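# Shut the case and secure its draw latch

## Task

Bring the case lid down to closed, then engage and fasten the draw latch so that the lid remains shut with no help from the robot.

## Robot and tools

Robot: two UR7e-style arms, left_arm and right_arm, each ending in a four-finger, sixteen-motor hand. right_arm has a right hand; left_arm has its mirror image. Bases in the scene frame: left_arm near (-0.008, +0.362, +0.049) m, right_arm near (-0.034, -0.469, +0.049) m. Scene frame: origin at table-top height midway between the arms, +z up, +x out over the table, left_arm on the +y side. A camera stand sits behind the arms. A loose object may sometimes be nudged by something else.

Hand point axes (right hand): +z runs along the straight fingers toward the tips, +y points out of the palm face, +x runs across the palm away from the thumb. On the left hand +x points toward the thumb. A rigid mast beside the wrist, on the palm side, can collide with things.

The 48-number row, each value in [-1, 1]: left_arm dx, dy, dz, rx, ry, rz; then 16 left-hand motor goals; left current_limit; left speed; then the same 24 numbers for right_arm. Motor order for each hand: index_mcp, index_abd, index_pip, index_dip, middle_mcp, middle_abd, middle_pip, middle_dip, ring_mcp, ring_abd, ring_pip, ring_dip, thumb_cmc, thumb_axl, thumb_mcp, thumb_ipl.

Pose numbers are offsets, not poses. They count from the arm's Hand target as it stood when the action or move began, along that Hand target's own axes. 1.0 equals 0.6 m or 180 degrees. rx, ry, rz form a single rotation vector. Every row of an action counts from that same start, not from the row before, and sending the same offset again moves the arm further. Six zeros asks for the current Hand target (holds the arm). Commanded orientation is clipped to within 32 degrees of the measured one each step.

Hand numbers are absolute goal angles, scaled between each hinge's stops; they are not offsets. Straight values: finger _mcp +0.75, _abd 0.00, _pip +0.58, _dip +0.70; thumb_cmc +0.71, thumb_axl +0.68, thumb_mcp +0.23, thumb_ipl +0.17. Moving toward -1 curls fingers toward the palm and swings the thumb in front of the palm. A 0 is a real goal, so to leave a hand unchanged resend its hand_goal, hand_current_limit and hand_speed. current_limit maps -1..+1 to 0..550 mA (minimum 11 mA); speed gives (speed+1)/2 of 8.5 rad/s. They start at +0.4 and -0.6 and persist until changed.

Tools:
- execute_actions(actions, cameras): actions is a list of actions; each holds up to 15 rows, one per 1/30 s step, and a short list repeats its final row to fill 15 steps. Images come back only for an empty actions list or when cameras names them (["all"] for every one).
- move(target, speed, blend, stop_force, zero, blocking, cameras): target is one 48-number row or a list of up to 15 rows, all offsets counted from the same starting Hand targets. speed: top path speed in m/s, 0.002 to 3.6, default 0.25 (turns up to twice that in rad/s); one value or one per target. blend: corner rounding in m for lists, 0 = stop at each target. stop_force: 3 to 120 N, shared by both arms; an arm's path ends when its wrist sensor feels that much push against its motion. Do not rely on it while the hand rotates, and leave it out when backing away from a contact. zero: with stop_force, true re-zeros the sensor first. blocking=false returns after about 0.5 s while the move continues (not allowed with stop_force). Whole move is capped at 10 s.
- wait(seconds 0 to 10, cameras): lets time pass holding the last command.
- stop(cameras): brakes a running move.
- zoom_image(camera, region [x0, y0, x1, y1] in pixels, at most 504 by 504) on the latest image of one camera.
- show_instructions(): shows the reference image (the draw latch manual).
- zero_wrist_force(arm): re-zeros that arm's wrist sensor.
- read_manual(section): licence texts only.
- finished_scene(scene): ends the scene, irreversible.

Cameras: cam_head_left, cam_head_right, cam_high, cam_low, cam_left_wrist, cam_right_wrist (each 672x504).

Results: end_effector_position (m), end_effector_quat_wxyz and velocities in the scene frame; Hand target = last commanded pose after clipping, from which the next offsets count (the hand often stops a little short of it); Joint positions and torques; hand_goal, hand_measured, hand_current_ma, hand_state per motor (moving, goal, blocked, overload); Wrist force and Wrist torque in the end effector's axes, plus a line for the peak since the last report. A move adds a "move:" line: done, off_target, moving, held or fault, and limits such as paced or held. Fault lines (TORQUE, FORCE, HAND, OVER-TEMPERATURE) and MOTOR HOT can appear.

Avoid: contact torques reaching joint limits (wrist joints 24.6 N m, others 132 N m) or about 150 N of outside force, which halt the arm for 10 s; targets set far past a firm contact, since the arms are stiff; fast impacts; arm-to-arm contact or one hand gripping the other; motor current at 495 mA or more for 5 s, which shuts the motor off; paths passing near an arm's own base; motors overheating from long stretched or pushing poses; letting go of moving parts, slamming the lid, or anything dropping or ending up off the table, which fails the scene.

Each tool is called after ">>>" as name(argument=value, ...), one argument or row to a line, values as JSON.

Reference images:

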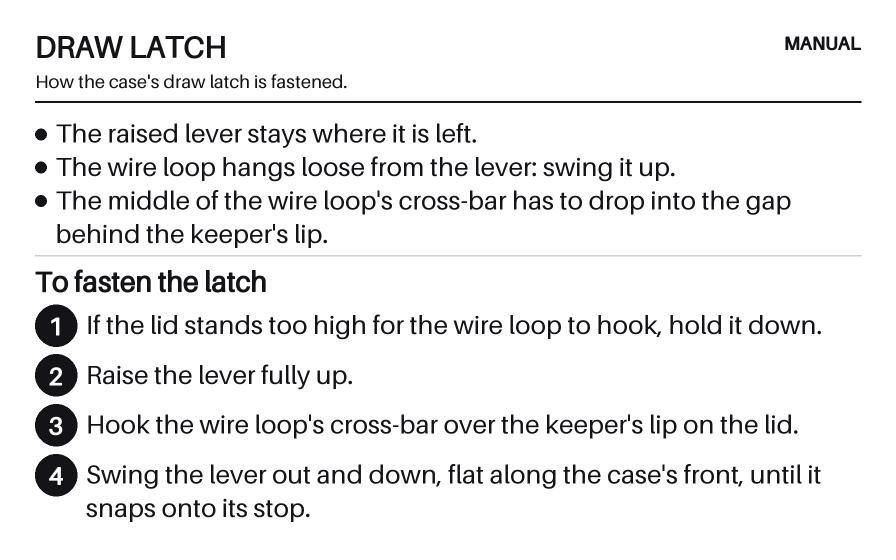

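## Session

>>> execute_actions(
  actions=[],
)

Scene clock: 0.00 s.
left_arm: end_effector_position=(+0.3790, +0.3926, +0.3231) hand_goal=(+0.754, +0.000, +0.576, +0.696, +0.754, +0.000, +0.576, +0.696, +0.754, +0.000, +0.576, +0.696, +0.714, +0.678, +0.226, +0.168) hand_measured=(+0.754, +0.000, +0.576, +0.696, +0.754, +0.000, +0.576, +0.696, +0.754, +0.000, +0.576, +0.696, +0.714, +0.678, +0.226, +0.168) hand_current_ma=(+0, +0, +0, +0, +0, +0, +0, +0, +0, +0, +0, +0, +0, +0, +0, +0) hand_state=(goal, goal, goal, goal, goal, goal, goal, goal, goal, goal, goal, goal, goal, goal, goal, goal) hand_current_limit=0.40 hand_speed=-0.60 end_effector_quat_wxyz=(-0.027, -0.612, +0.782, +0.120) | right_arm: end_effector_position=(+0.5216, +0.1061, +0.3409) hand_goal=(+0.754, +0.000, +0.576, +0.696, +0.754, +0.000, +0.576, +0.696, +0.754, +0.000, +0.576, +0.696, +0.714, +0.678, +0.226, +0.168) hand_measured=(+0.754, +0.000, +0.576, +0.696, +0.754, +0.000, +0.576, +0.696, +0.754, +0.000, +0.576, +0.696, +0.714, +0.678, +0.226, +0.168) hand_current_ma=(+0, +0, +0, +0, +0, +0, +0, +0, +0, +0, +0, +0, +0, +0, +0, +0) hand_state=(goal, goal, goal, goal, goal, goal, goal, goal, goal, goal, goal, goal, goal, goal, goal, goal) hand_current_limit=0.40 hand_speed=-0.60 end_effector_quat_wxyz=(+0.025, -0.415, +0.626, +0.660)
Joint positions: left_arm=[3.4 -1.616 -1.763 -1.479 1.77 -2.656] | right_arm=[0.319 -0.576 0.754 -0.728 -0.246 3.054]
Joint velocities: within noise
Joint torques (N m): no reading
Motor temperatures (°C): left_arm=[34 30 29 36 39 42] | right_arm=[31 29 35 39 42 33]
Wrist force (N): no reading
Wrist torque (N m): no reading
Wrist force, peak (N): no reading
Hand target: left_arm +0.3790, +0.3926, +0.3231; -0.027, -0.612, +0.782, +0.120 | right_arm +0.5216, +0.1061, +0.3409; +0.025, -0.415, +0.626, +0.660

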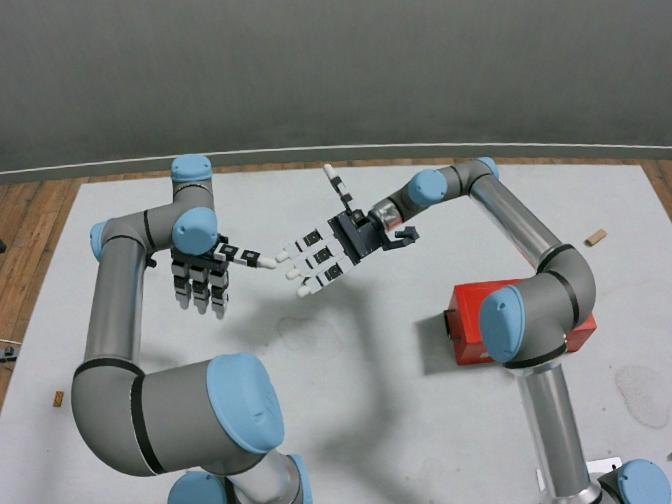

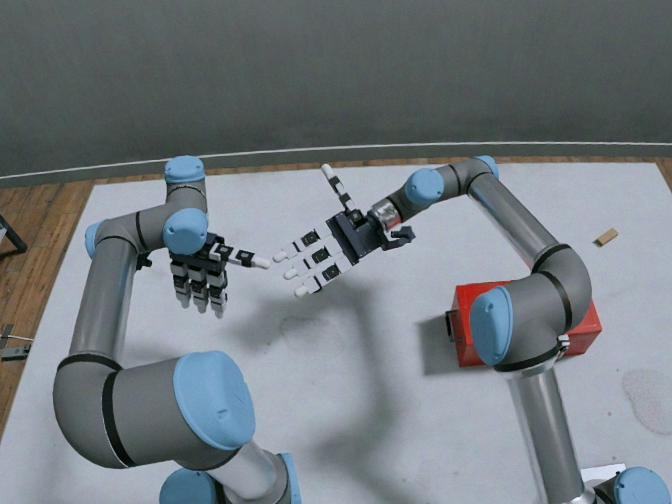

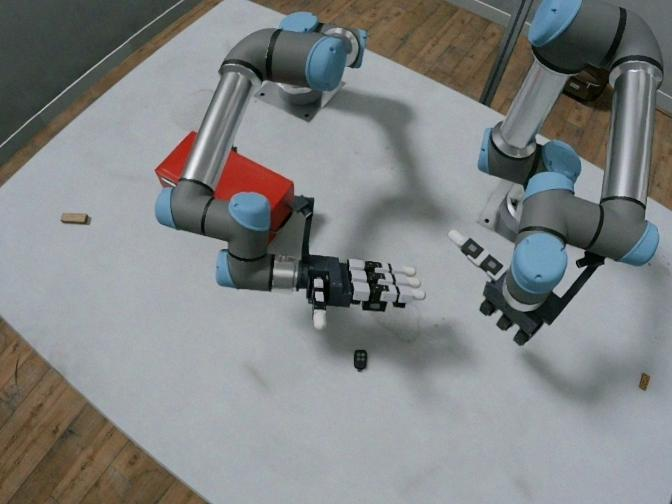

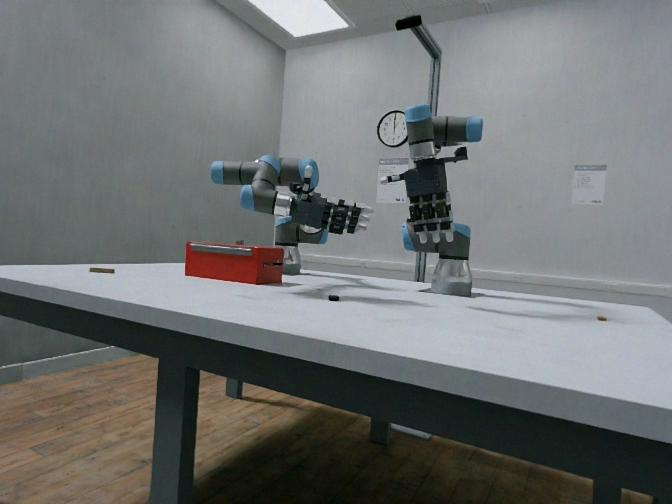

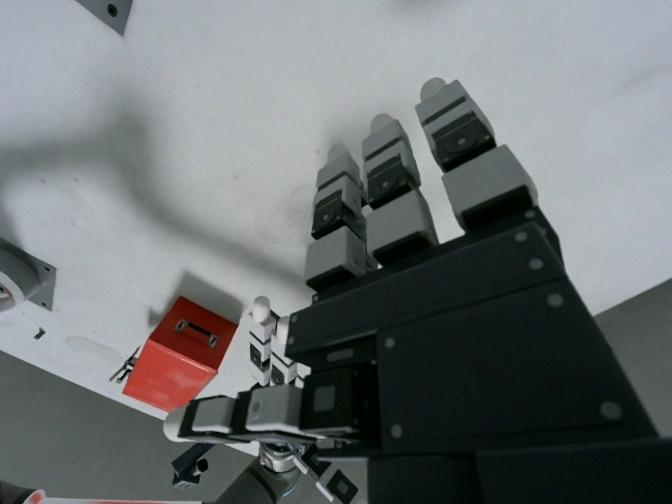

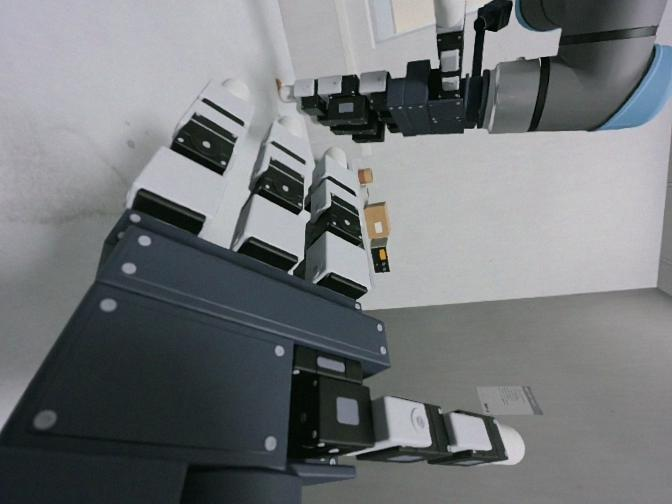

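>>> zoom_image(
  camera="cam_left_wrist",
  region=[90, 270, 280, 430],
)

>>> zoom_image(
  camera="cam_high",
  region=[130, 100, 330, 250],
)

>>> zoom_image(
  camera="cam_low",
  region=[160, 220, 310, 300],
)

>>> zoom_image(
  camera="cam_head_left",
  region=[420, 250, 620, 400],
)

Scaled by 2.653 from the camera's 672x504 image, which has a finer 960x720 frame.

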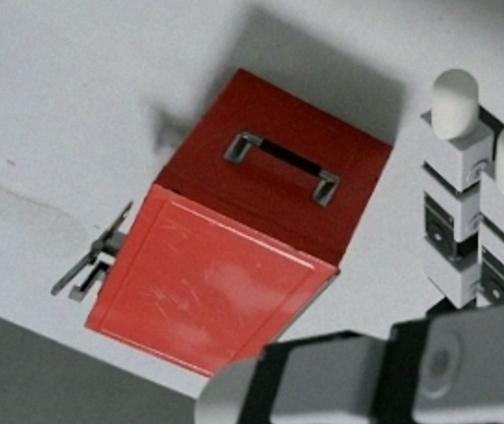

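Scaled by 2.520 from the camera's 672x504 image, which has a finer 960x720 frame.

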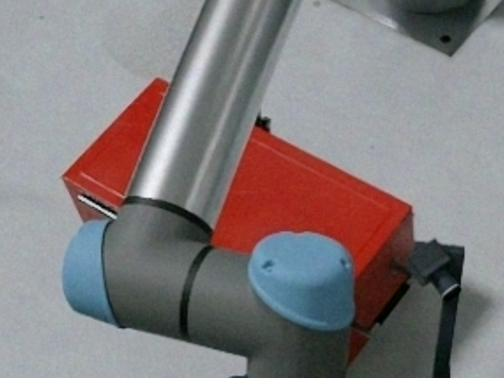

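Scaled by 3.360 from the camera's 672x504 image, which has a finer 960x720 frame.

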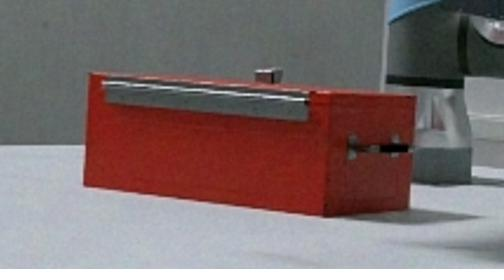

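Scaled by 2.520 from the camera's 672x504 image, which has a finer 960x720 frame.

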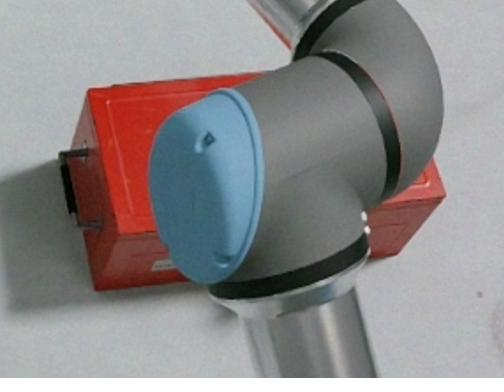

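>>> move(
  target=[
    [0,0,0,0,0,0,0.754,0,0.576,0.696,0.754,0,0.576,0.696,0.754,0,0.576,0.696,0.714,0.678,0.226,0.168,0.4,-0.6,-0.005,0.288,-0.237,0,0,0,0.754,0,0.576,0.696,0.754,0,0.576,0.696,0.754,0,0.576,0.696,0.714,0.678,0.226,0.168,0.4,-0.6],
    [0,0,0,0,0,0,0.754,0,0.576,0.696,0.754,0,0.576,0.696,0.754,0,0.576,0.696,0.714,0.678,0.226,0.168,0.4,-0.6,0.318,0.555,-0.673,0,0,0,0.754,0,0.576,0.696,0.754,0,0.576,0.696,0.754,0,0.576,0.696,0.714,0.678,0.226,0.168,0.4,-0.6],
    [0,0,0,0,0,0,0.754,0,0.576,0.696,0.754,0,0.576,0.696,0.754,0,0.576,0.696,0.714,0.678,0.226,0.168,0.4,-0.6,0.869,0.798,-0.984,0,0,0,0.754,0,0.576,0.696,0.754,0,0.576,0.696,0.754,0,0.576,0.696,0.714,0.678,0.226,0.168,0.4,-0.6],
  ],
  blend=0.05,
  speed=0.3,
  cameras=["all"],
)

Scene clock: 110.83 s.
left_arm: end_effector_position=(+0.3790, +0.3926, +0.3231) hand_goal=(+0.754, +0.000, +0.576, +0.696, +0.754, +0.000, +0.576, +0.696, +0.754, +0.000, +0.576, +0.696, +0.714, +0.678, +0.226, +0.168) hand_measured=(+0.754, +0.000, +0.576, +0.696, +0.754, +0.000, +0.576, +0.696, +0.754, +0.000, +0.576, +0.696, +0.714, +0.678, +0.224, +0.168) hand_current_ma=(+0, +0, +0, +0, +0, +0, +0, +0, +0, +0, +0, +0, +0, +0, +0, +0) hand_state=(goal, goal, goal, goal, goal, goal, goal, goal, goal, goal, goal, goal, goal, goal, goal, goal) hand_current_limit=0.40 hand_speed=-0.60 end_effector_quat_wxyz=(-0.027, -0.612, +0.782, +0.120) | right_arm: end_effector_position=(+0.3460, -0.5347, +0.5318) hand_goal=(+0.754, +0.000, +0.576, +0.696, +0.754, +0.000, +0.576, +0.696, +0.754, +0.000, +0.576, +0.696, +0.714, +0.678, +0.226, +0.168) hand_measured=(+0.762, -0.002, +0.576, +0.696, +0.760, -0.002, +0.576, +0.696, +0.760, -0.002, +0.576, +0.696, +0.720, +0.678, +0.226, +0.168) hand_current_ma=(+11, -1, +0, +0, +8, -1, +0, +0, +10, -1, +0, +0, +8, -1, +0, +0) hand_state=(goal, goal, goal, goal, goal, goal, goal, goal, goal, goal, goal, goal, goal, goal, goal, goal) hand_current_limit=0.40 hand_speed=-0.60 end_effector_quat_wxyz=(+0.025, -0.415, +0.625, +0.660)
Joint positions: left_arm=[3.4 -1.616 -1.763 -1.479 1.77 -2.656] | right_arm=[-0.691 -1.166 1.229 -0.197 -1.224 2.563]
Joint torques (N m): left_arm=[0.16 22.78 21.85 2.13 0.6 0.02] | right_arm=[12.98 -27.55 -24.02 3.58 2.37 1.09]
Wrist force (N): left_arm=[-0.1 0.1 -0.2] | right_arm=[-0.5 0.1 -0.6]
Wrist torque (N m): left_arm=[0.03 0.01 -0.02] | right_arm=[0.03 0.08 -0.18]
Wrist force, peak (N): left_arm=[0.1 0.7 0.2] | right_arm=[5.0 3.5 -3.9]
Hand target: left_arm +0.3790, +0.3926, +0.3231; -0.027, -0.612, +0.782, +0.120 | right_arm +0.3461, -0.5346, +0.5318; +0.025, -0.415, +0.625, +0.660 (not the last commanded pose)
Off the commanded pose: left_arm 0.000 m, 0 deg | right_arm 0.252 m, 0 deg.
move: held (right_arm; a check stopped the path); path passed 2 of 3 targets; limits=held
pose unreachable (right arm): on one or more control steps of this call, first in action 0 (counted from 0), this arm could not follow its commanded pose, so it was not sent that pose on those steps. It may still have moved: this result reports where it is.
cause: moving toward the commanded pose would bring two parts of the arm too close to each other (joints 4 (wrist 1) to 6 (wrist 3) lie between them).
camera_calibration:
cam_right_wrist: T_world_to_cam=[[0.200414, 0.242019, 0.949348, -0.41337], [0.941759, -0.314684, -0.118589, -0.480927], [0.270044, 0.917824, -0.290991, 0.678065], [0, 0, 0, 1]] pos_world=[0.352655, -0.673641, 0.53271]

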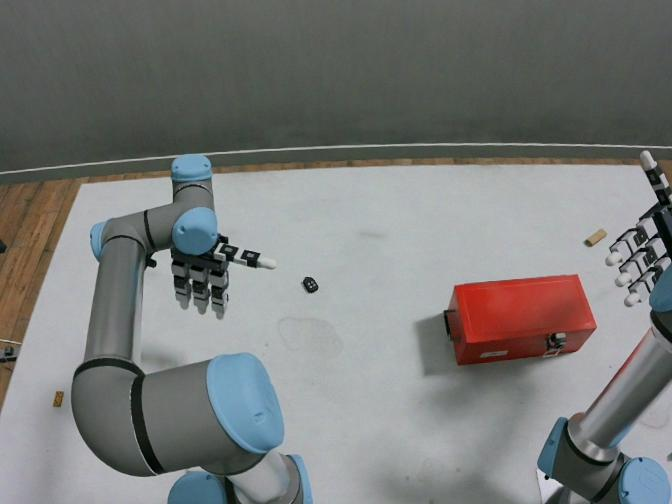

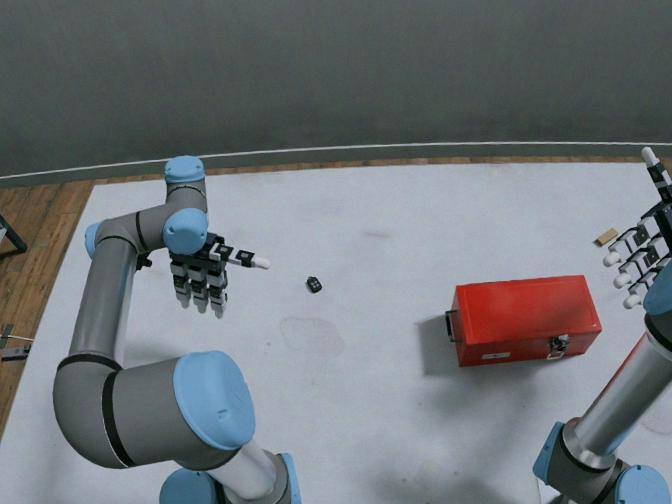

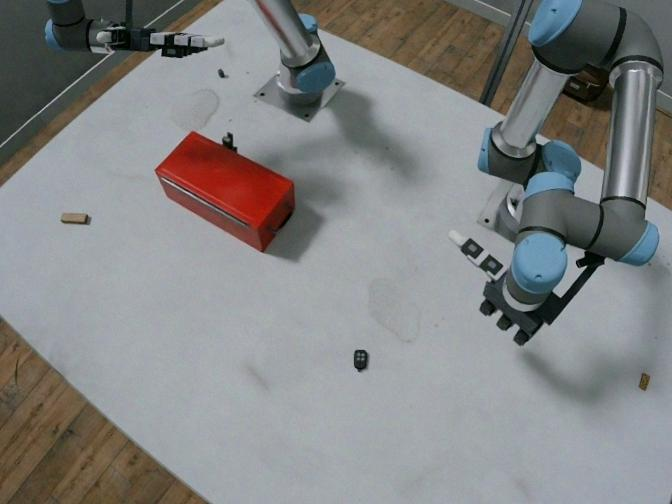

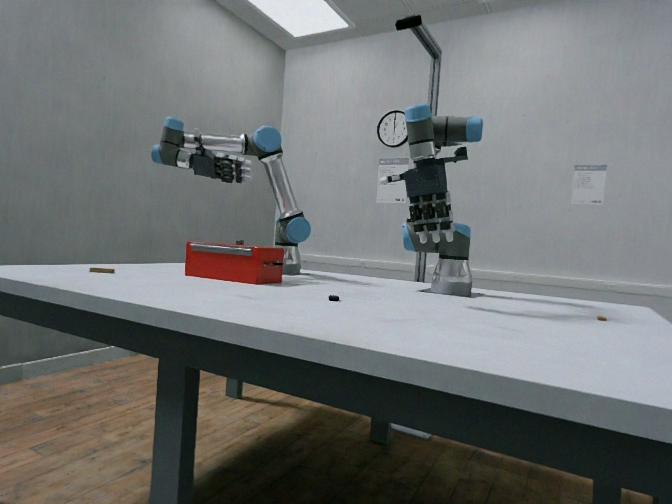

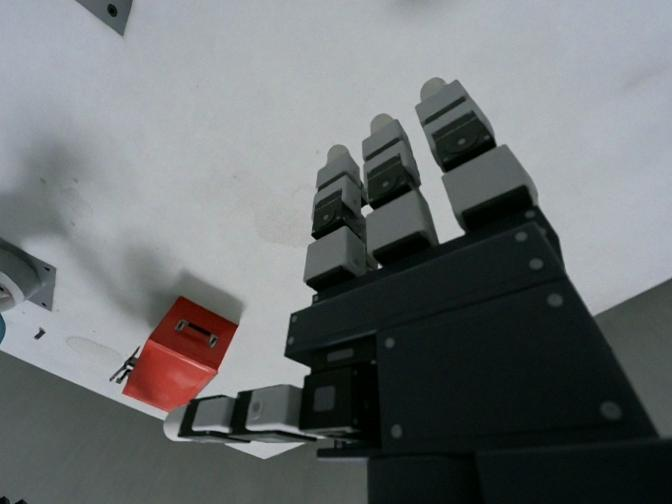

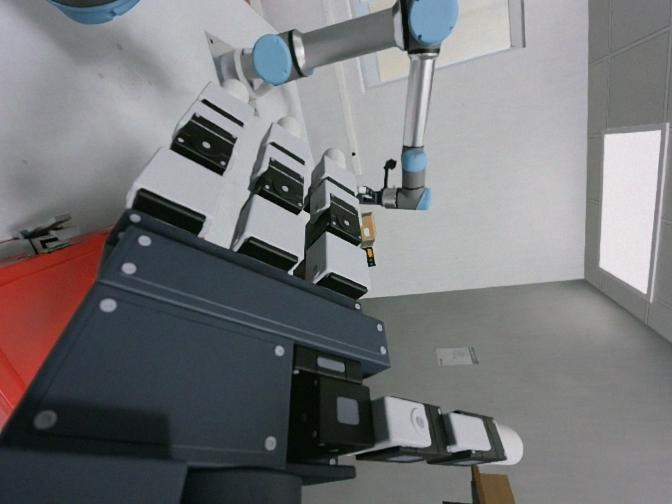

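>>> zoom_image(
  camera="cam_head_left",
  region=[430, 260, 610, 380],
)

>>> zoom_image(
  camera="cam_head_right",
  region=[520, 310, 600, 370],
)

>>> zoom_image(
  camera="cam_high",
  region=[150, 120, 300, 250],
)

>>> zoom_image(
  camera="cam_right_wrist",
  region=[0, 200, 130, 300],
)

>>> zoom_image(
  camera="cam_low",
  region=[170, 220, 310, 300],
)

Scaled by 2.800 from the camera's 672x504 image, which has a finer 960x720 frame.

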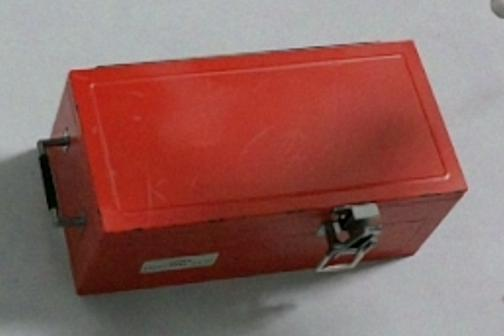

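Scaled by 6.300 from the camera's 672x504 image, which has a finer 960x720 frame.

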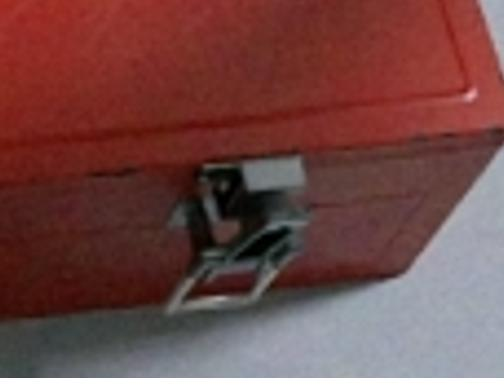

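Scaled by 3.360 from the camera's 672x504 image, which has a finer 960x720 frame.

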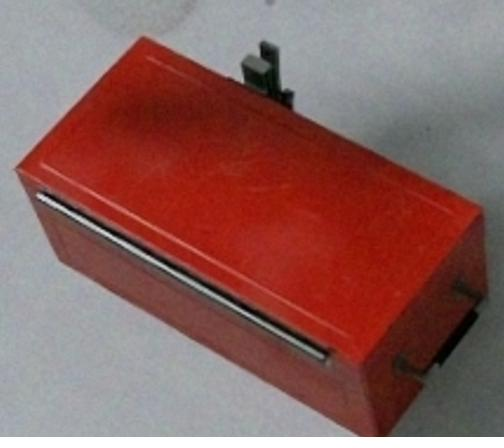

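Scaled by 3.877 from the camera's 672x504 image, which has a finer 960x720 frame.

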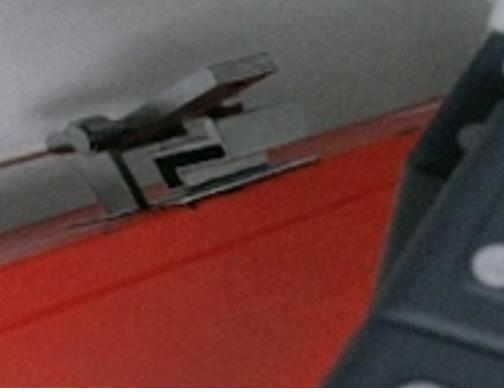

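Scaled by 3.600 from the camera's 672x504 image, which has a finer 960x720 frame.

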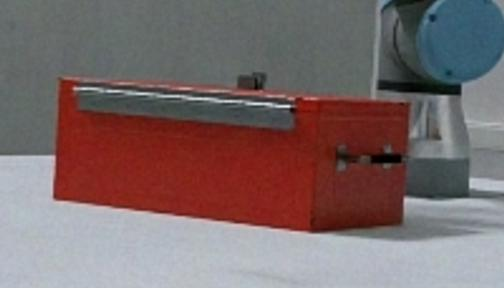

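>>> move(
  target=[0,0,0,0,0,0,0.754,0,0.576,0.696,0.754,0,0.576,0.696,0.754,0,0.576,0.696,0.714,0.678,0.226,0.168,0.4,-0.6,0.4225,-0.261,-0.0105,0.1231,-0.2529,0.2388,0.754,0,0.576,0.696,0.754,0,0.576,0.696,0.754,0,0.576,0.696,0.714,0.678,0.226,0.168,0.4,-0.6],
  speed=0.3,
  cameras=["cam_right_wrist","cam_head_left","cam_head_right","cam_high"],
)

Scene clock: 217.03 s.
left_arm: end_effector_position=(+0.3790, +0.3926, +0.3231) hand_goal=(+0.754, +0.000, +0.576, +0.696, +0.754, +0.000, +0.576, +0.696, +0.754, +0.000, +0.576, +0.696, +0.714, +0.678, +0.226, +0.168) hand_measured=(+0.754, +0.000, +0.576, +0.696, +0.754, +0.000, +0.576, +0.696, +0.754, +0.000, +0.576, +0.696, +0.714, +0.678, +0.224, +0.168) hand_current_ma=(+0, +0, +0, +0, +0, +0, +0, +0, +0, +0, +0, +0, +0, +0, +0, +0) hand_state=(goal, goal, goal, goal, goal, goal, goal, goal, goal, goal, goal, goal, goal, goal, goal, goal) hand_current_limit=0.40 hand_speed=-0.60 end_effector_quat_wxyz=(-0.027, -0.612, +0.782, +0.120) | right_arm: end_effector_position=(+0.2700, -0.6290, +0.2597) hand_goal=(+0.754, +0.000, +0.576, +0.696, +0.754, +0.000, +0.576, +0.696, +0.754, +0.000, +0.576, +0.696, +0.714, +0.678, +0.226, +0.168) hand_measured=(+0.762, -0.002, +0.576, +0.696, +0.760, -0.002, +0.576, +0.696, +0.762, -0.002, +0.576, +0.696, +0.720, +0.678, +0.226, +0.168) hand_current_ma=(+14, -1, +0, +0, +11, -1, +0, +0, +13, -1, +0, +0, +10, -1, +0, +0) hand_state=(goal, goal, goal, goal, goal, goal, goal, goal, goal, goal, goal, goal, goal, goal, goal, goal) hand_current_limit=0.40 hand_speed=-0.60 end_effector_quat_wxyz=(+0.098, +0.127, +0.781, +0.603)
Joint positions: left_arm=[3.4 -1.616 -1.763 -1.479 1.77 -2.656] | right_arm=[-1.408 -1.285 2.111 -1.116 -1.087 3.28]
Joint torques (N m): left_arm=[-0.44 23.13 21.98 2.08 0.46 0.07] | right_arm=[-11.9 -15.33 -5.67 -1.33 -1.57 1.16]
Wrist force (N): left_arm=[-0.6 0.2 -0.3] | right_arm=[-1.1 -0.4 0.3]
Wrist torque (N m): left_arm=[0.04 0.08 -0.07] | right_arm=[-0.05 0.02 -0.12]
Wrist force, peak (N): left_arm=[-0.3 0.3 0.6] | right_arm=[-1.2 -1.1 0.3]
Hand target: left_arm +0.3790, +0.3926, +0.3231; -0.027, -0.612, +0.782, +0.120 | right_arm +0.2700, -0.6291, +0.2596; +0.098, +0.127, +0.781, +0.603
Off the commanded pose: left_arm 0.000 m, 0 deg | right_arm 0.000 m, 0 deg.
move: done
camera_calibration:
cam_right_wrist: T_world_to_cam=[[0.800752, -0.125212, 0.585763, -0.415696], [0.104801, -0.933538, -0.342817, -0.576347], [0.589757, 0.3359, -0.73441, 0.368695], [0, 0, 0, 1]] pos_world=[0.175831, -0.713937, 0.31669]
Images, in order (width x height): cam_head_left 672x504, cam_head_right 672x504, cam_high 672x504, cam_right_wrist 672x504.

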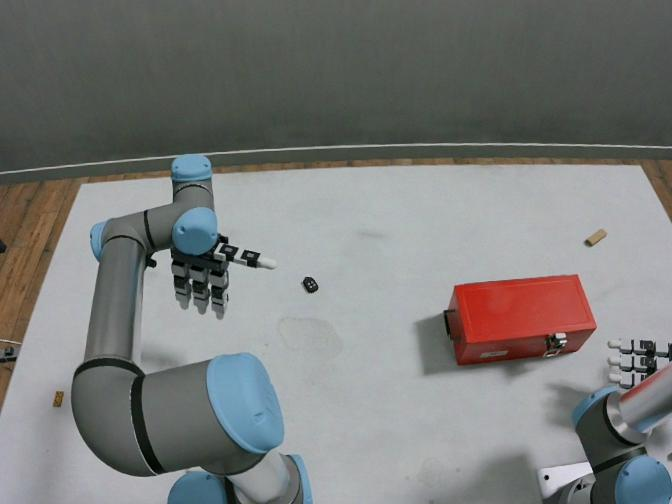

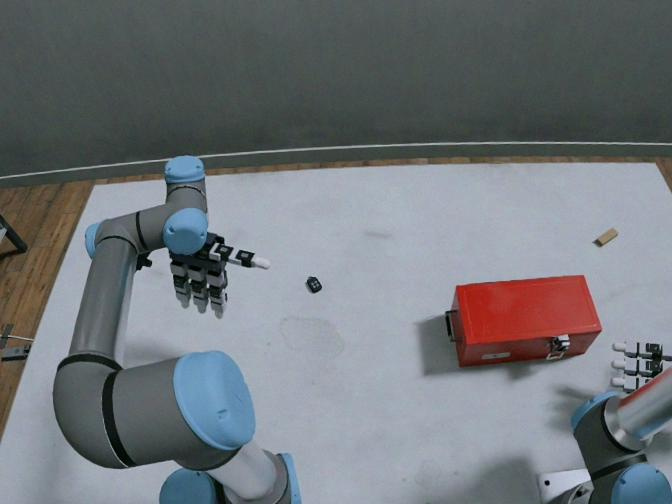

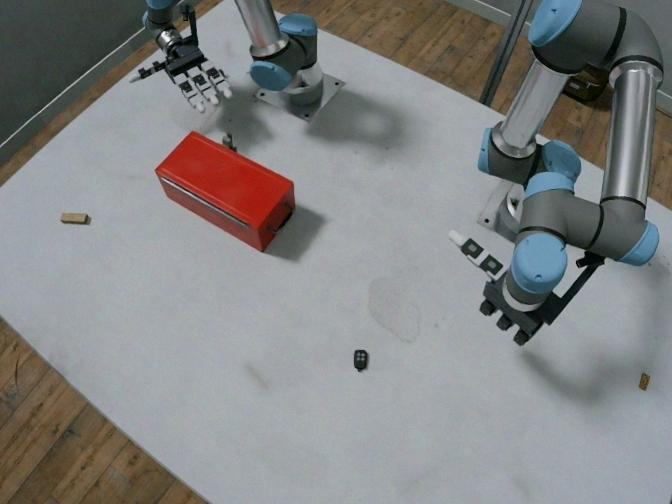

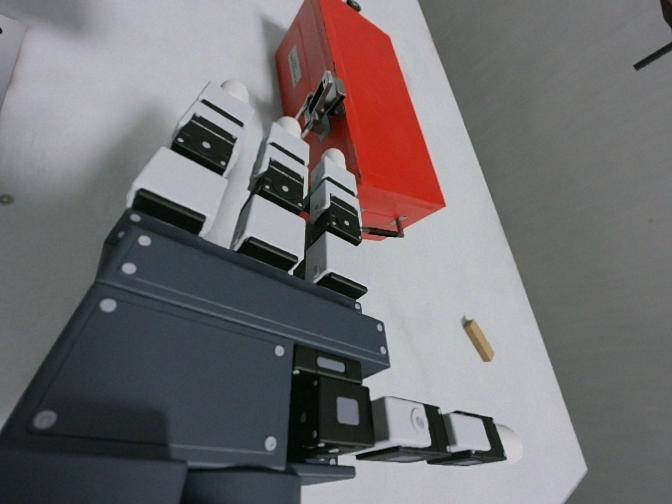

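>>> zoom_image(
  camera="cam_right_wrist",
  region=[270, 50, 370, 150],
)

>>> zoom_image(
  camera="cam_right_wrist",
  region=[240, 0, 460, 250],
)

Scaled by 5.040 from the camera's 672x504 image, which has a finer 960x720 frame.

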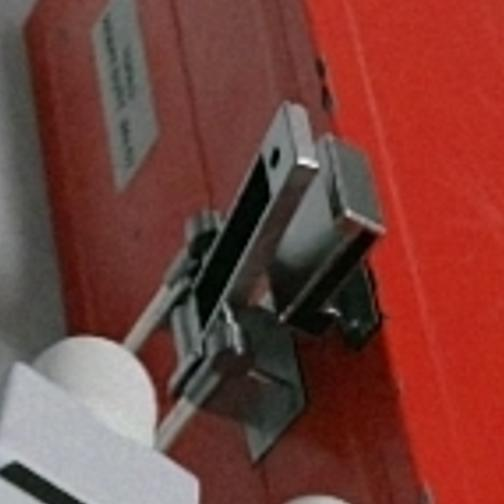

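Scaled by 2.016 from the camera's 672x504 image, which has a finer 960x720 frame.

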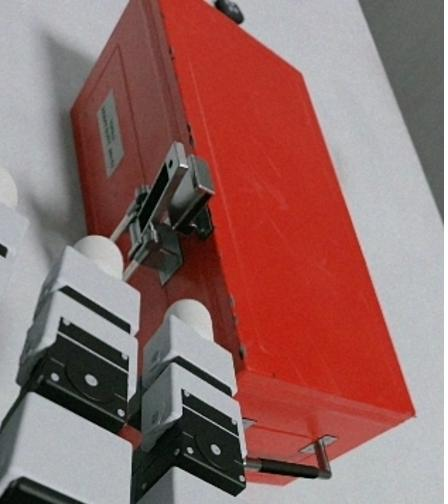

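>>> zoom_image(
  camera="cam_head_left",
  region=[530, 320, 590, 365],
)

>>> zoom_image(
  camera="cam_head_right",
  region=[530, 320, 590, 365],
)

>>> zoom_image(
  camera="cam_high",
  region=[205, 115, 265, 160],
)

Scaled by 8.400 from the camera's 672x504 image, which has a finer 960x720 frame.

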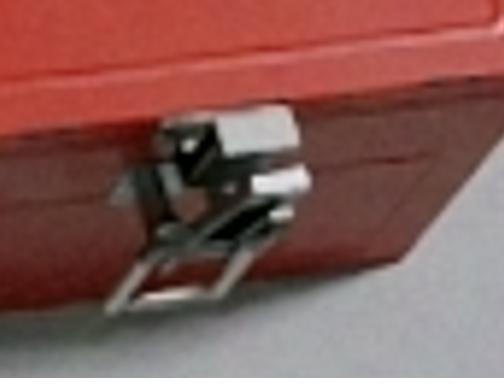

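Scaled by 8.400 from the camera's 672x504 image, which has a finer 960x720 frame.

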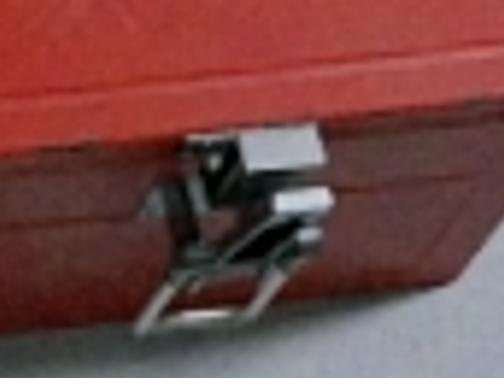

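Scaled by 8.400 from the camera's 672x504 image, which has a finer 960x720 frame.

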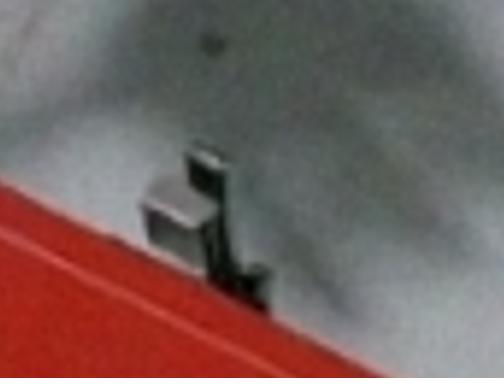

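>>> move(
  target=[0,0,0,0,0,0,0.754,0,0.576,0.696,0.754,0,0.576,0.696,0.754,0,0.576,0.696,0.714,0.678,0.226,0.168,0.4,-0.6,0.106,-0.0888,0.2648,0,0,0,0.754,0,0.576,0.696,0.754,0,0.576,0.696,0.754,0,0.576,0.696,0.714,0.678,0.226,0.168,0.4,-0.6],
  speed=0.15,
  stop_force=20,
  cameras=["cam_right_wrist","cam_head_left","cam_head_right"],
)

Scene clock: 331.67 s.
left_arm: end_effector_position=(+0.3790, +0.3926, +0.3231) hand_goal=(+0.754, +0.000, +0.576, +0.696, +0.754, +0.000, +0.576, +0.696, +0.754, +0.000, +0.576, +0.696, +0.714, +0.678, +0.226, +0.168) hand_measured=(+0.754, +0.000, +0.576, +0.696, +0.754, +0.000, +0.576, +0.696, +0.754, +0.000, +0.576, +0.696, +0.714, +0.678, +0.224, +0.168) hand_current_ma=(+0, +0, +0, +0, +0, +0, +0, +0, +0, +0, +0, +0, +0, +0, +0, +0) hand_state=(goal, goal, goal, goal, goal, goal, goal, goal, goal, goal, goal, goal, goal, goal, goal, goal) hand_current_limit=0.40 hand_speed=-0.60 end_effector_quat_wxyz=(-0.027, -0.612, +0.782, +0.120) | right_arm: end_effector_position=(+0.2540, -0.4759, +0.1678) hand_goal=(+0.754, +0.000, +0.576, +0.696, +0.754, +0.000, +0.576, +0.696, +0.754, +0.000, +0.576, +0.696, +0.714, +0.678, +0.226, +0.168) hand_measured=(+0.762, -0.002, +0.576, +0.696, +0.760, -0.002, +0.576, +0.696, +0.762, -0.002, +0.576, +0.696, +0.720, +0.678, +0.226, +0.168) hand_current_ma=(+14, -1, +0, +0, +11, -1, +0, +0, +13, -1, +0, +0, +10, -1, +0, +0) hand_state=(goal, goal, goal, goal, goal, goal, goal, goal, goal, goal, goal, goal, goal, goal, goal, goal) hand_current_limit=0.40 hand_speed=-0.60 end_effector_quat_wxyz=(+0.098, +0.127, +0.781, +0.603)
Joint positions: left_arm=[3.4 -1.616 -1.763 -1.479 1.77 -2.656] | right_arm=[-1.365 -1.26 2.553 -1.591 -1.045 3.294]
Joint torques (N m): left_arm=[0.15 23.28 21.69 2.19 0.46 0.15] | right_arm=[12.93 -9.99 1 -1.35 2.43 1]
Wrist force (N): left_arm=[-0.2 0.1 -0.1] | right_arm=[-1.2 -0.5 0.3]
Wrist torque (N m): left_arm=[0.03 0.03 -0.03] | right_arm=[0.01 0.01 -0.11]
Wrist force, peak (N): left_arm=[-0.1 0.7 0.2] | right_arm=[-1.7 -0.1 -0.3]
Hand target: left_arm +0.3790, +0.3926, +0.3231; -0.027, -0.612, +0.782, +0.120 | right_arm +0.2540, -0.4759, +0.1678; +0.098, +0.127, +0.781, +0.603
Off the commanded pose: left_arm 0.000 m, 0 deg | right_arm 0.000 m, 0 deg.
move: done
camera_calibration:
cam_right_wrist: T_world_to_cam=[[0.800835, -0.125246, 0.585643, -0.329807], [0.104667, -0.933567, -0.34278, -0.463244], [0.589668, 0.335808, -0.734523, 0.259259], [0, 0, 0, 1]] pos_world=[0.159731, -0.560837, 0.22479]
Images, in order (width x height): cam_head_left 672x504, cam_head_right 672x504, cam_right_wrist 672x504.

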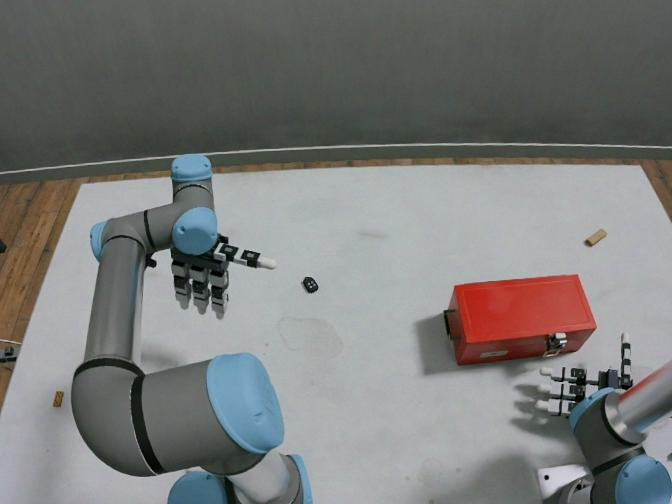

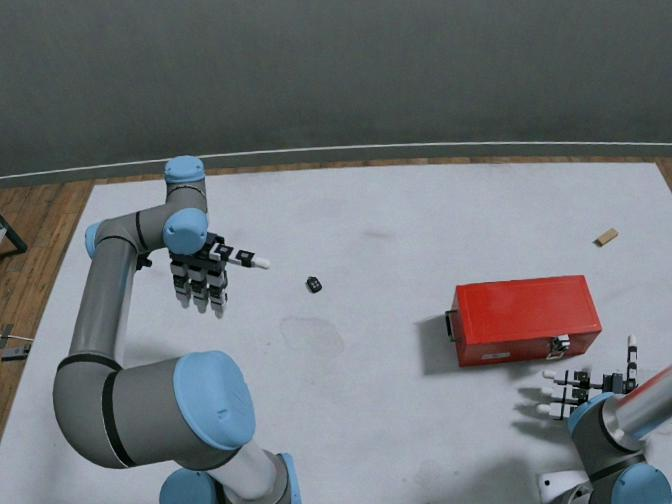

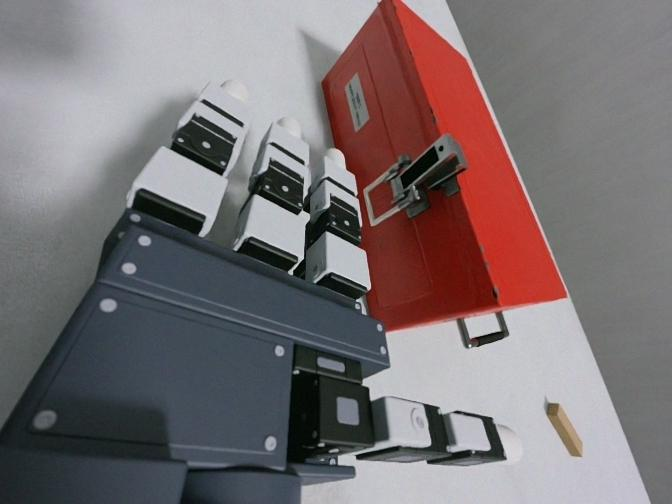

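>>> zoom_image(
  camera="cam_right_wrist",
  region=[350, 120, 480, 230],
)

>>> zoom_image(
  camera="cam_right_wrist",
  region=[320, 0, 580, 340],
)

Scaled by 3.877 from the camera's 672x504 image, which has a finer 960x720 frame.

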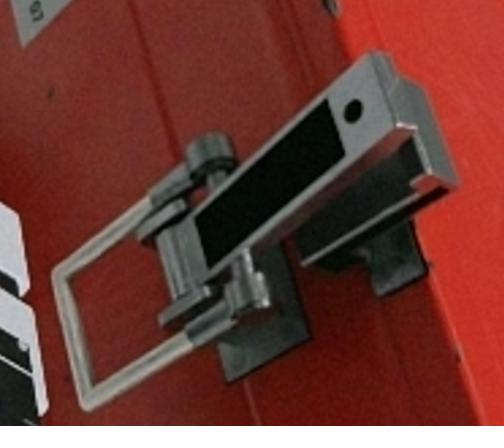

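Scaled by 1.482 from the camera's 672x504 image, which has a finer 960x720 frame.

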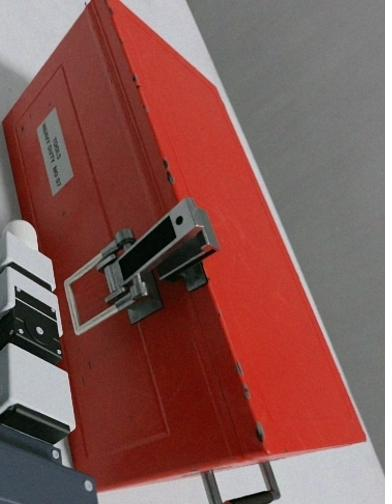

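>>> move(
  target=[0,0,0,0,0,0,0.754,0,0.576,0.696,0.754,0,0.576,0.696,0.754,0,0.576,0.696,0.714,0.678,0.226,0.168,0.4,-0.6,-0.1248,0.0153,-0.0590,-0.0190,0.2860,0.1117,0.754,0,0.576,0.696,0.754,0,0.576,0.696,0.754,0,0.576,0.696,-0.571,0.678,0.226,0.168,0.4,-0.6],
  speed=0.2,
  cameras=["cam_right_wrist"],
)

>>> zoom_image(
  camera="cam_right_wrist",
  region=[380, 130, 520, 270],
)

Scene clock: 503.00 s.
left_arm: end_effector_position=(+0.3790, +0.3926, +0.3231) hand_goal=(+0.754, +0.000, +0.576, +0.696, +0.754, +0.000, +0.576, +0.696, +0.754, +0.000, +0.576, +0.696, +0.714, +0.678, +0.226, +0.168) hand_measured=(+0.754, +0.000, +0.576, +0.696, +0.754, +0.000, +0.576, +0.696, +0.754, +0.000, +0.576, +0.696, +0.714, +0.678, +0.224, +0.168) hand_current_ma=(+0, +0, +0, +0, +0, +0, +0, +0, +0, +0, +0, +0, +0, +0, +0, +0) hand_state=(goal, goal, goal, goal, goal, goal, goal, goal, goal, goal, goal, goal, goal, goal, goal, goal) hand_current_limit=0.40 hand_speed=-0.60 end_effector_quat_wxyz=(-0.027, -0.612, +0.782, +0.120) | right_arm: end_effector_position=(+0.3149, -0.5299, +0.1856) hand_goal=(+0.754, +0.000, +0.576, +0.696, +0.754, +0.000, +0.576, +0.696, +0.754, +0.000, +0.576, +0.696, -0.570, +0.678, +0.226, +0.168) hand_measured=(+0.762, -0.002, +0.576, +0.696, +0.760, -0.002, +0.576, +0.696, +0.762, -0.002, +0.576, +0.696, -0.564, +0.678, +0.226, +0.168) hand_current_ma=(+14, -1, +0, +0, +11, -1, +0, +0, +13, -1, +0, +0, +9, -1, +0, +0) hand_state=(goal, goal, goal, goal, goal, goal, goal, goal, goal, goal, goal, goal, goal, goal, goal, goal) hand_current_limit=0.40 hand_speed=-0.60 end_effector_quat_wxyz=(-0.349, -0.019, +0.695, +0.628)
Joint positions: left_arm=[3.4 -1.616 -1.763 -1.479 1.77 -2.656] | right_arm=[-0.892 -0.88 1.863 -0.95 -1.409 3.616]
Joint torques (N m): left_arm=[0.31 22.8 22.5 2.04 0.41 0.36] | right_arm=[13.13 -25.37 -15.05 4.14 -2.09 1.23]
Wrist force (N): left_arm=[-0.1 0.1 -0.2] | right_arm=[-1.7 0.0 0.1]
Wrist torque (N m): left_arm=[0.02 0.01 -0.01] | right_arm=[0.04 -0.10 -0.08]
Wrist force, peak (N): left_arm=[-0.5 0.3 0.6] | right_arm=[-2.0 -0.8 -0.1]
Hand target: left_arm +0.3790, +0.3926, +0.3231; -0.027, -0.612, +0.782, +0.120 | right_arm +0.3149, -0.5299, +0.1856; -0.349, -0.019, +0.695, +0.628
Off the commanded pose: left_arm 0.000 m, 0 deg | right_arm 0.000 m, 0 deg.
move: done
camera_calibration:
cam_right_wrist: T_world_to_cam=[[0.860681, 0.482249, 0.16329, -0.0143696], [0.44863, -0.566676, -0.691093, -0.363121], [-0.240746, 0.668068, -0.704079, 0.686397], [0, 0, 0, 1]] pos_world=[0.340522, -0.657402, 0.234673]
Images, in order (width x height): cam_right_wrist 672x504.

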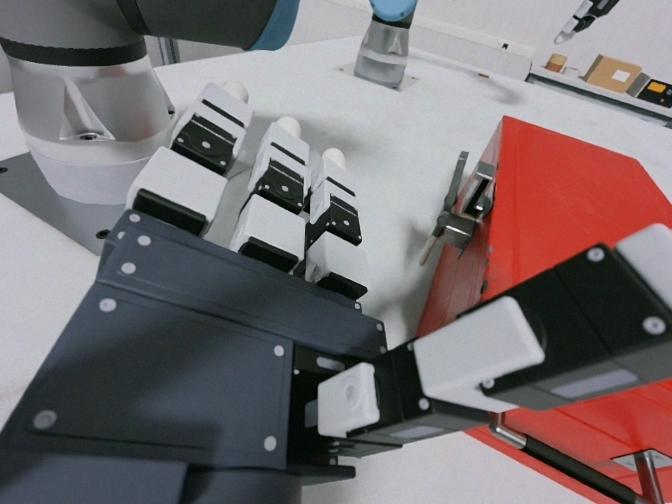

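Scaled by 3.600 from the camera's 672x504 image, which has a finer 960x720 frame.

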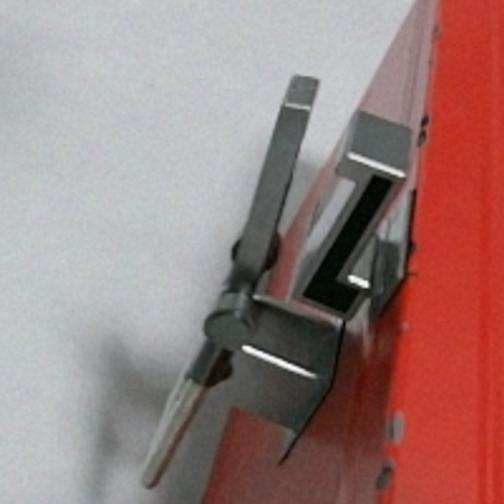

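>>> zoom_image(
  camera="cam_right_wrist",
  region=[410, 140, 500, 270],
)

Scaled by 3.877 from the camera's 672x504 image, which has a finer 960x720 frame.

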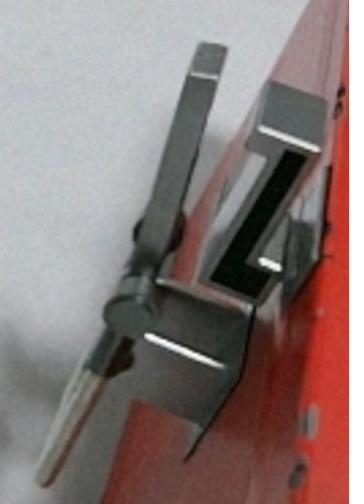

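>>> move(
  target=[
    [0,0,0,0,0,0,0.754,0,0.576,0.696,0.754,0,0.576,0.696,0.754,0,0.576,0.696,0.714,0.678,0.226,0.168,0.4,-0.6,0.1118,0.2141,0.0074,0,0,0,0.754,0,0.576,0.696,0.754,0,0.576,0.696,0.754,0,0.576,0.696,-0.571,0.678,0.226,0.168,0.4,-0.6],
    [0,0,0,0,0,0,0.754,0,0.576,0.696,0.754,0,0.576,0.696,0.754,0,0.576,0.696,0.714,0.678,0.226,0.168,0.4,-0.6,-0.0345,0.1728,0.1482,0.2587,-0.1286,0.1879,0.754,0,0.576,0.696,0.754,0,0.576,0.696,0.754,0,0.576,0.696,-0.571,0.678,0.226,0.168,0.4,-0.6],
  ],
  speed=0.3,
  blend=0.04,
  cameras=["cam_right_wrist","cam_head_left"],
)

Scene clock: 583.10 s.
left_arm: end_effector_position=(+0.3790, +0.3926, +0.3231) hand_goal=(+0.754, +0.000, +0.576, +0.696, +0.754, +0.000, +0.576, +0.696, +0.754, +0.000, +0.576, +0.696, +0.714, +0.678, +0.226, +0.168) hand_measured=(+0.754, +0.000, +0.576, +0.696, +0.754, +0.000, +0.576, +0.696, +0.754, +0.000, +0.576, +0.696, +0.714, +0.678, +0.224, +0.168) hand_current_ma=(+0, +0, +0, +0, +0, +0, +0, +0, +0, +0, +0, +0, +0, +0, +0, +0) hand_state=(goal, goal, goal, goal, goal, goal, goal, goal, goal, goal, goal, goal, goal, goal, goal, goal) hand_current_limit=0.40 hand_speed=-0.60 end_effector_quat_wxyz=(-0.027, -0.612, +0.782, +0.120) | right_arm: end_effector_position=(+0.3279, -0.4220, +0.2708) hand_goal=(+0.754, +0.000, +0.576, +0.696, +0.754, +0.000, +0.576, +0.696, +0.754, +0.000, +0.576, +0.696, -0.570, +0.678, +0.226, +0.168) hand_measured=(+0.760, +0.000, +0.576, +0.696, +0.758, +0.000, +0.576, +0.696, +0.760, +0.000, +0.576, +0.696, -0.564, +0.678, +0.224, +0.168) hand_current_ma=(+8, +0, +0, +0, +6, +0, +0, +0, +8, +0, +0, +0, +9, -1, -1, +0) hand_state=(goal, goal, goal, goal, goal, goal, goal, goal, goal, goal, goal, goal, goal, goal, goal, goal) hand_current_limit=0.40 hand_speed=-0.60 end_effector_quat_wxyz=(-0.334, +0.165, +0.911, +0.175)
Joint positions: left_arm=[3.4 -1.616 -1.763 -1.479 1.77 -2.656] | right_arm=[-0.589 -1.586 1.937 -1.149 -1.509 4.473]
Joint torques (N m): left_arm=[0.68 22.01 22.19 2.12 0.39 0.39] | right_arm=[12.52 -23.12 -13.31 -2.73 -2.16 0.96]
Wrist force (N): left_arm=[-0.1 0.4 0.0] | right_arm=[-1.6 0.3 1.4]
Wrist torque (N m): left_arm=[0.06 0.02 -0.02] | right_arm=[-0.03 -0.13 -0.11]
Wrist force, peak (N): left_arm=[0.0 0.6 -0.4] | right_arm=[-2.3 -0.1 1.4]
Hand target: left_arm +0.3790, +0.3926, +0.3231; -0.027, -0.612, +0.782, +0.120 | right_arm +0.3279, -0.4219, +0.2708; -0.334, +0.165, +0.911, +0.175
Off the commanded pose: left_arm 0.000 m, 0 deg | right_arm 0.000 m, 0 deg.
move: done
camera_calibration:
cam_right_wrist: T_world_to_cam=[[0.837726, 0.377327, -0.394766, 0.0228964], [0.464074, -0.872929, 0.150436, -0.611123], [-0.287839, -0.309225, -0.906382, 0.335377], [0, 0, 0, 1]] pos_world=[0.36096, -0.4384, 0.404953]
Images, in order (width x height): cam_head_left 672x504, cam_right_wrist 672x504.

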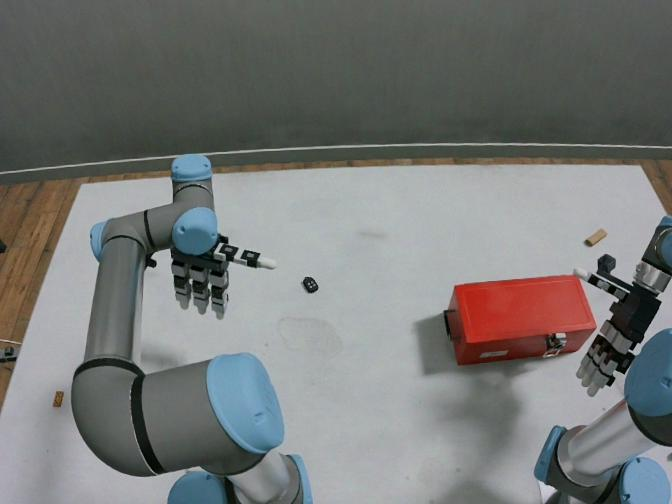

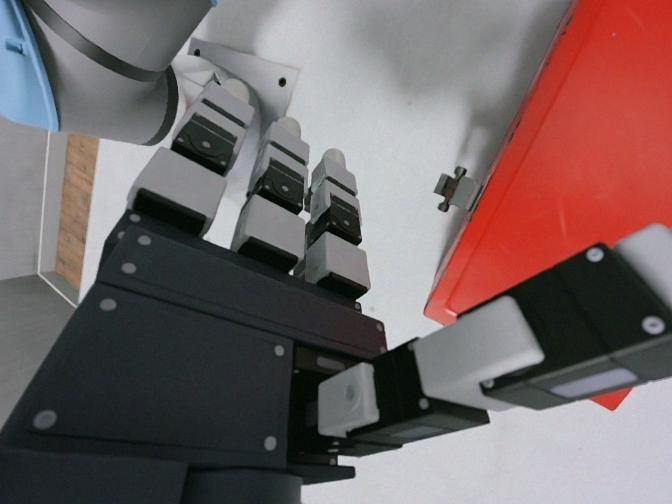

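>>> zoom_image(
  camera="cam_right_wrist",
  region=[410, 140, 510, 240],
)

Scaled by 5.040 from the camera's 672x504 image, which has a finer 960x720 frame.

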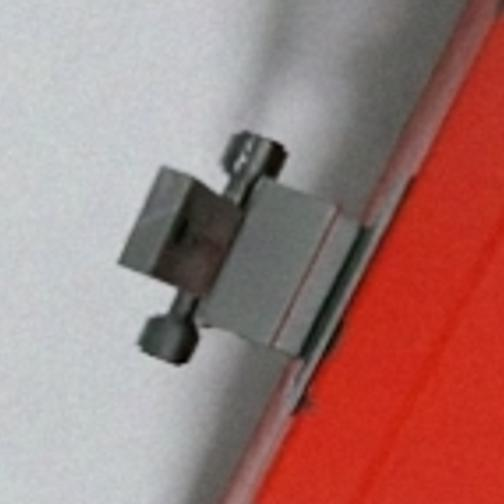

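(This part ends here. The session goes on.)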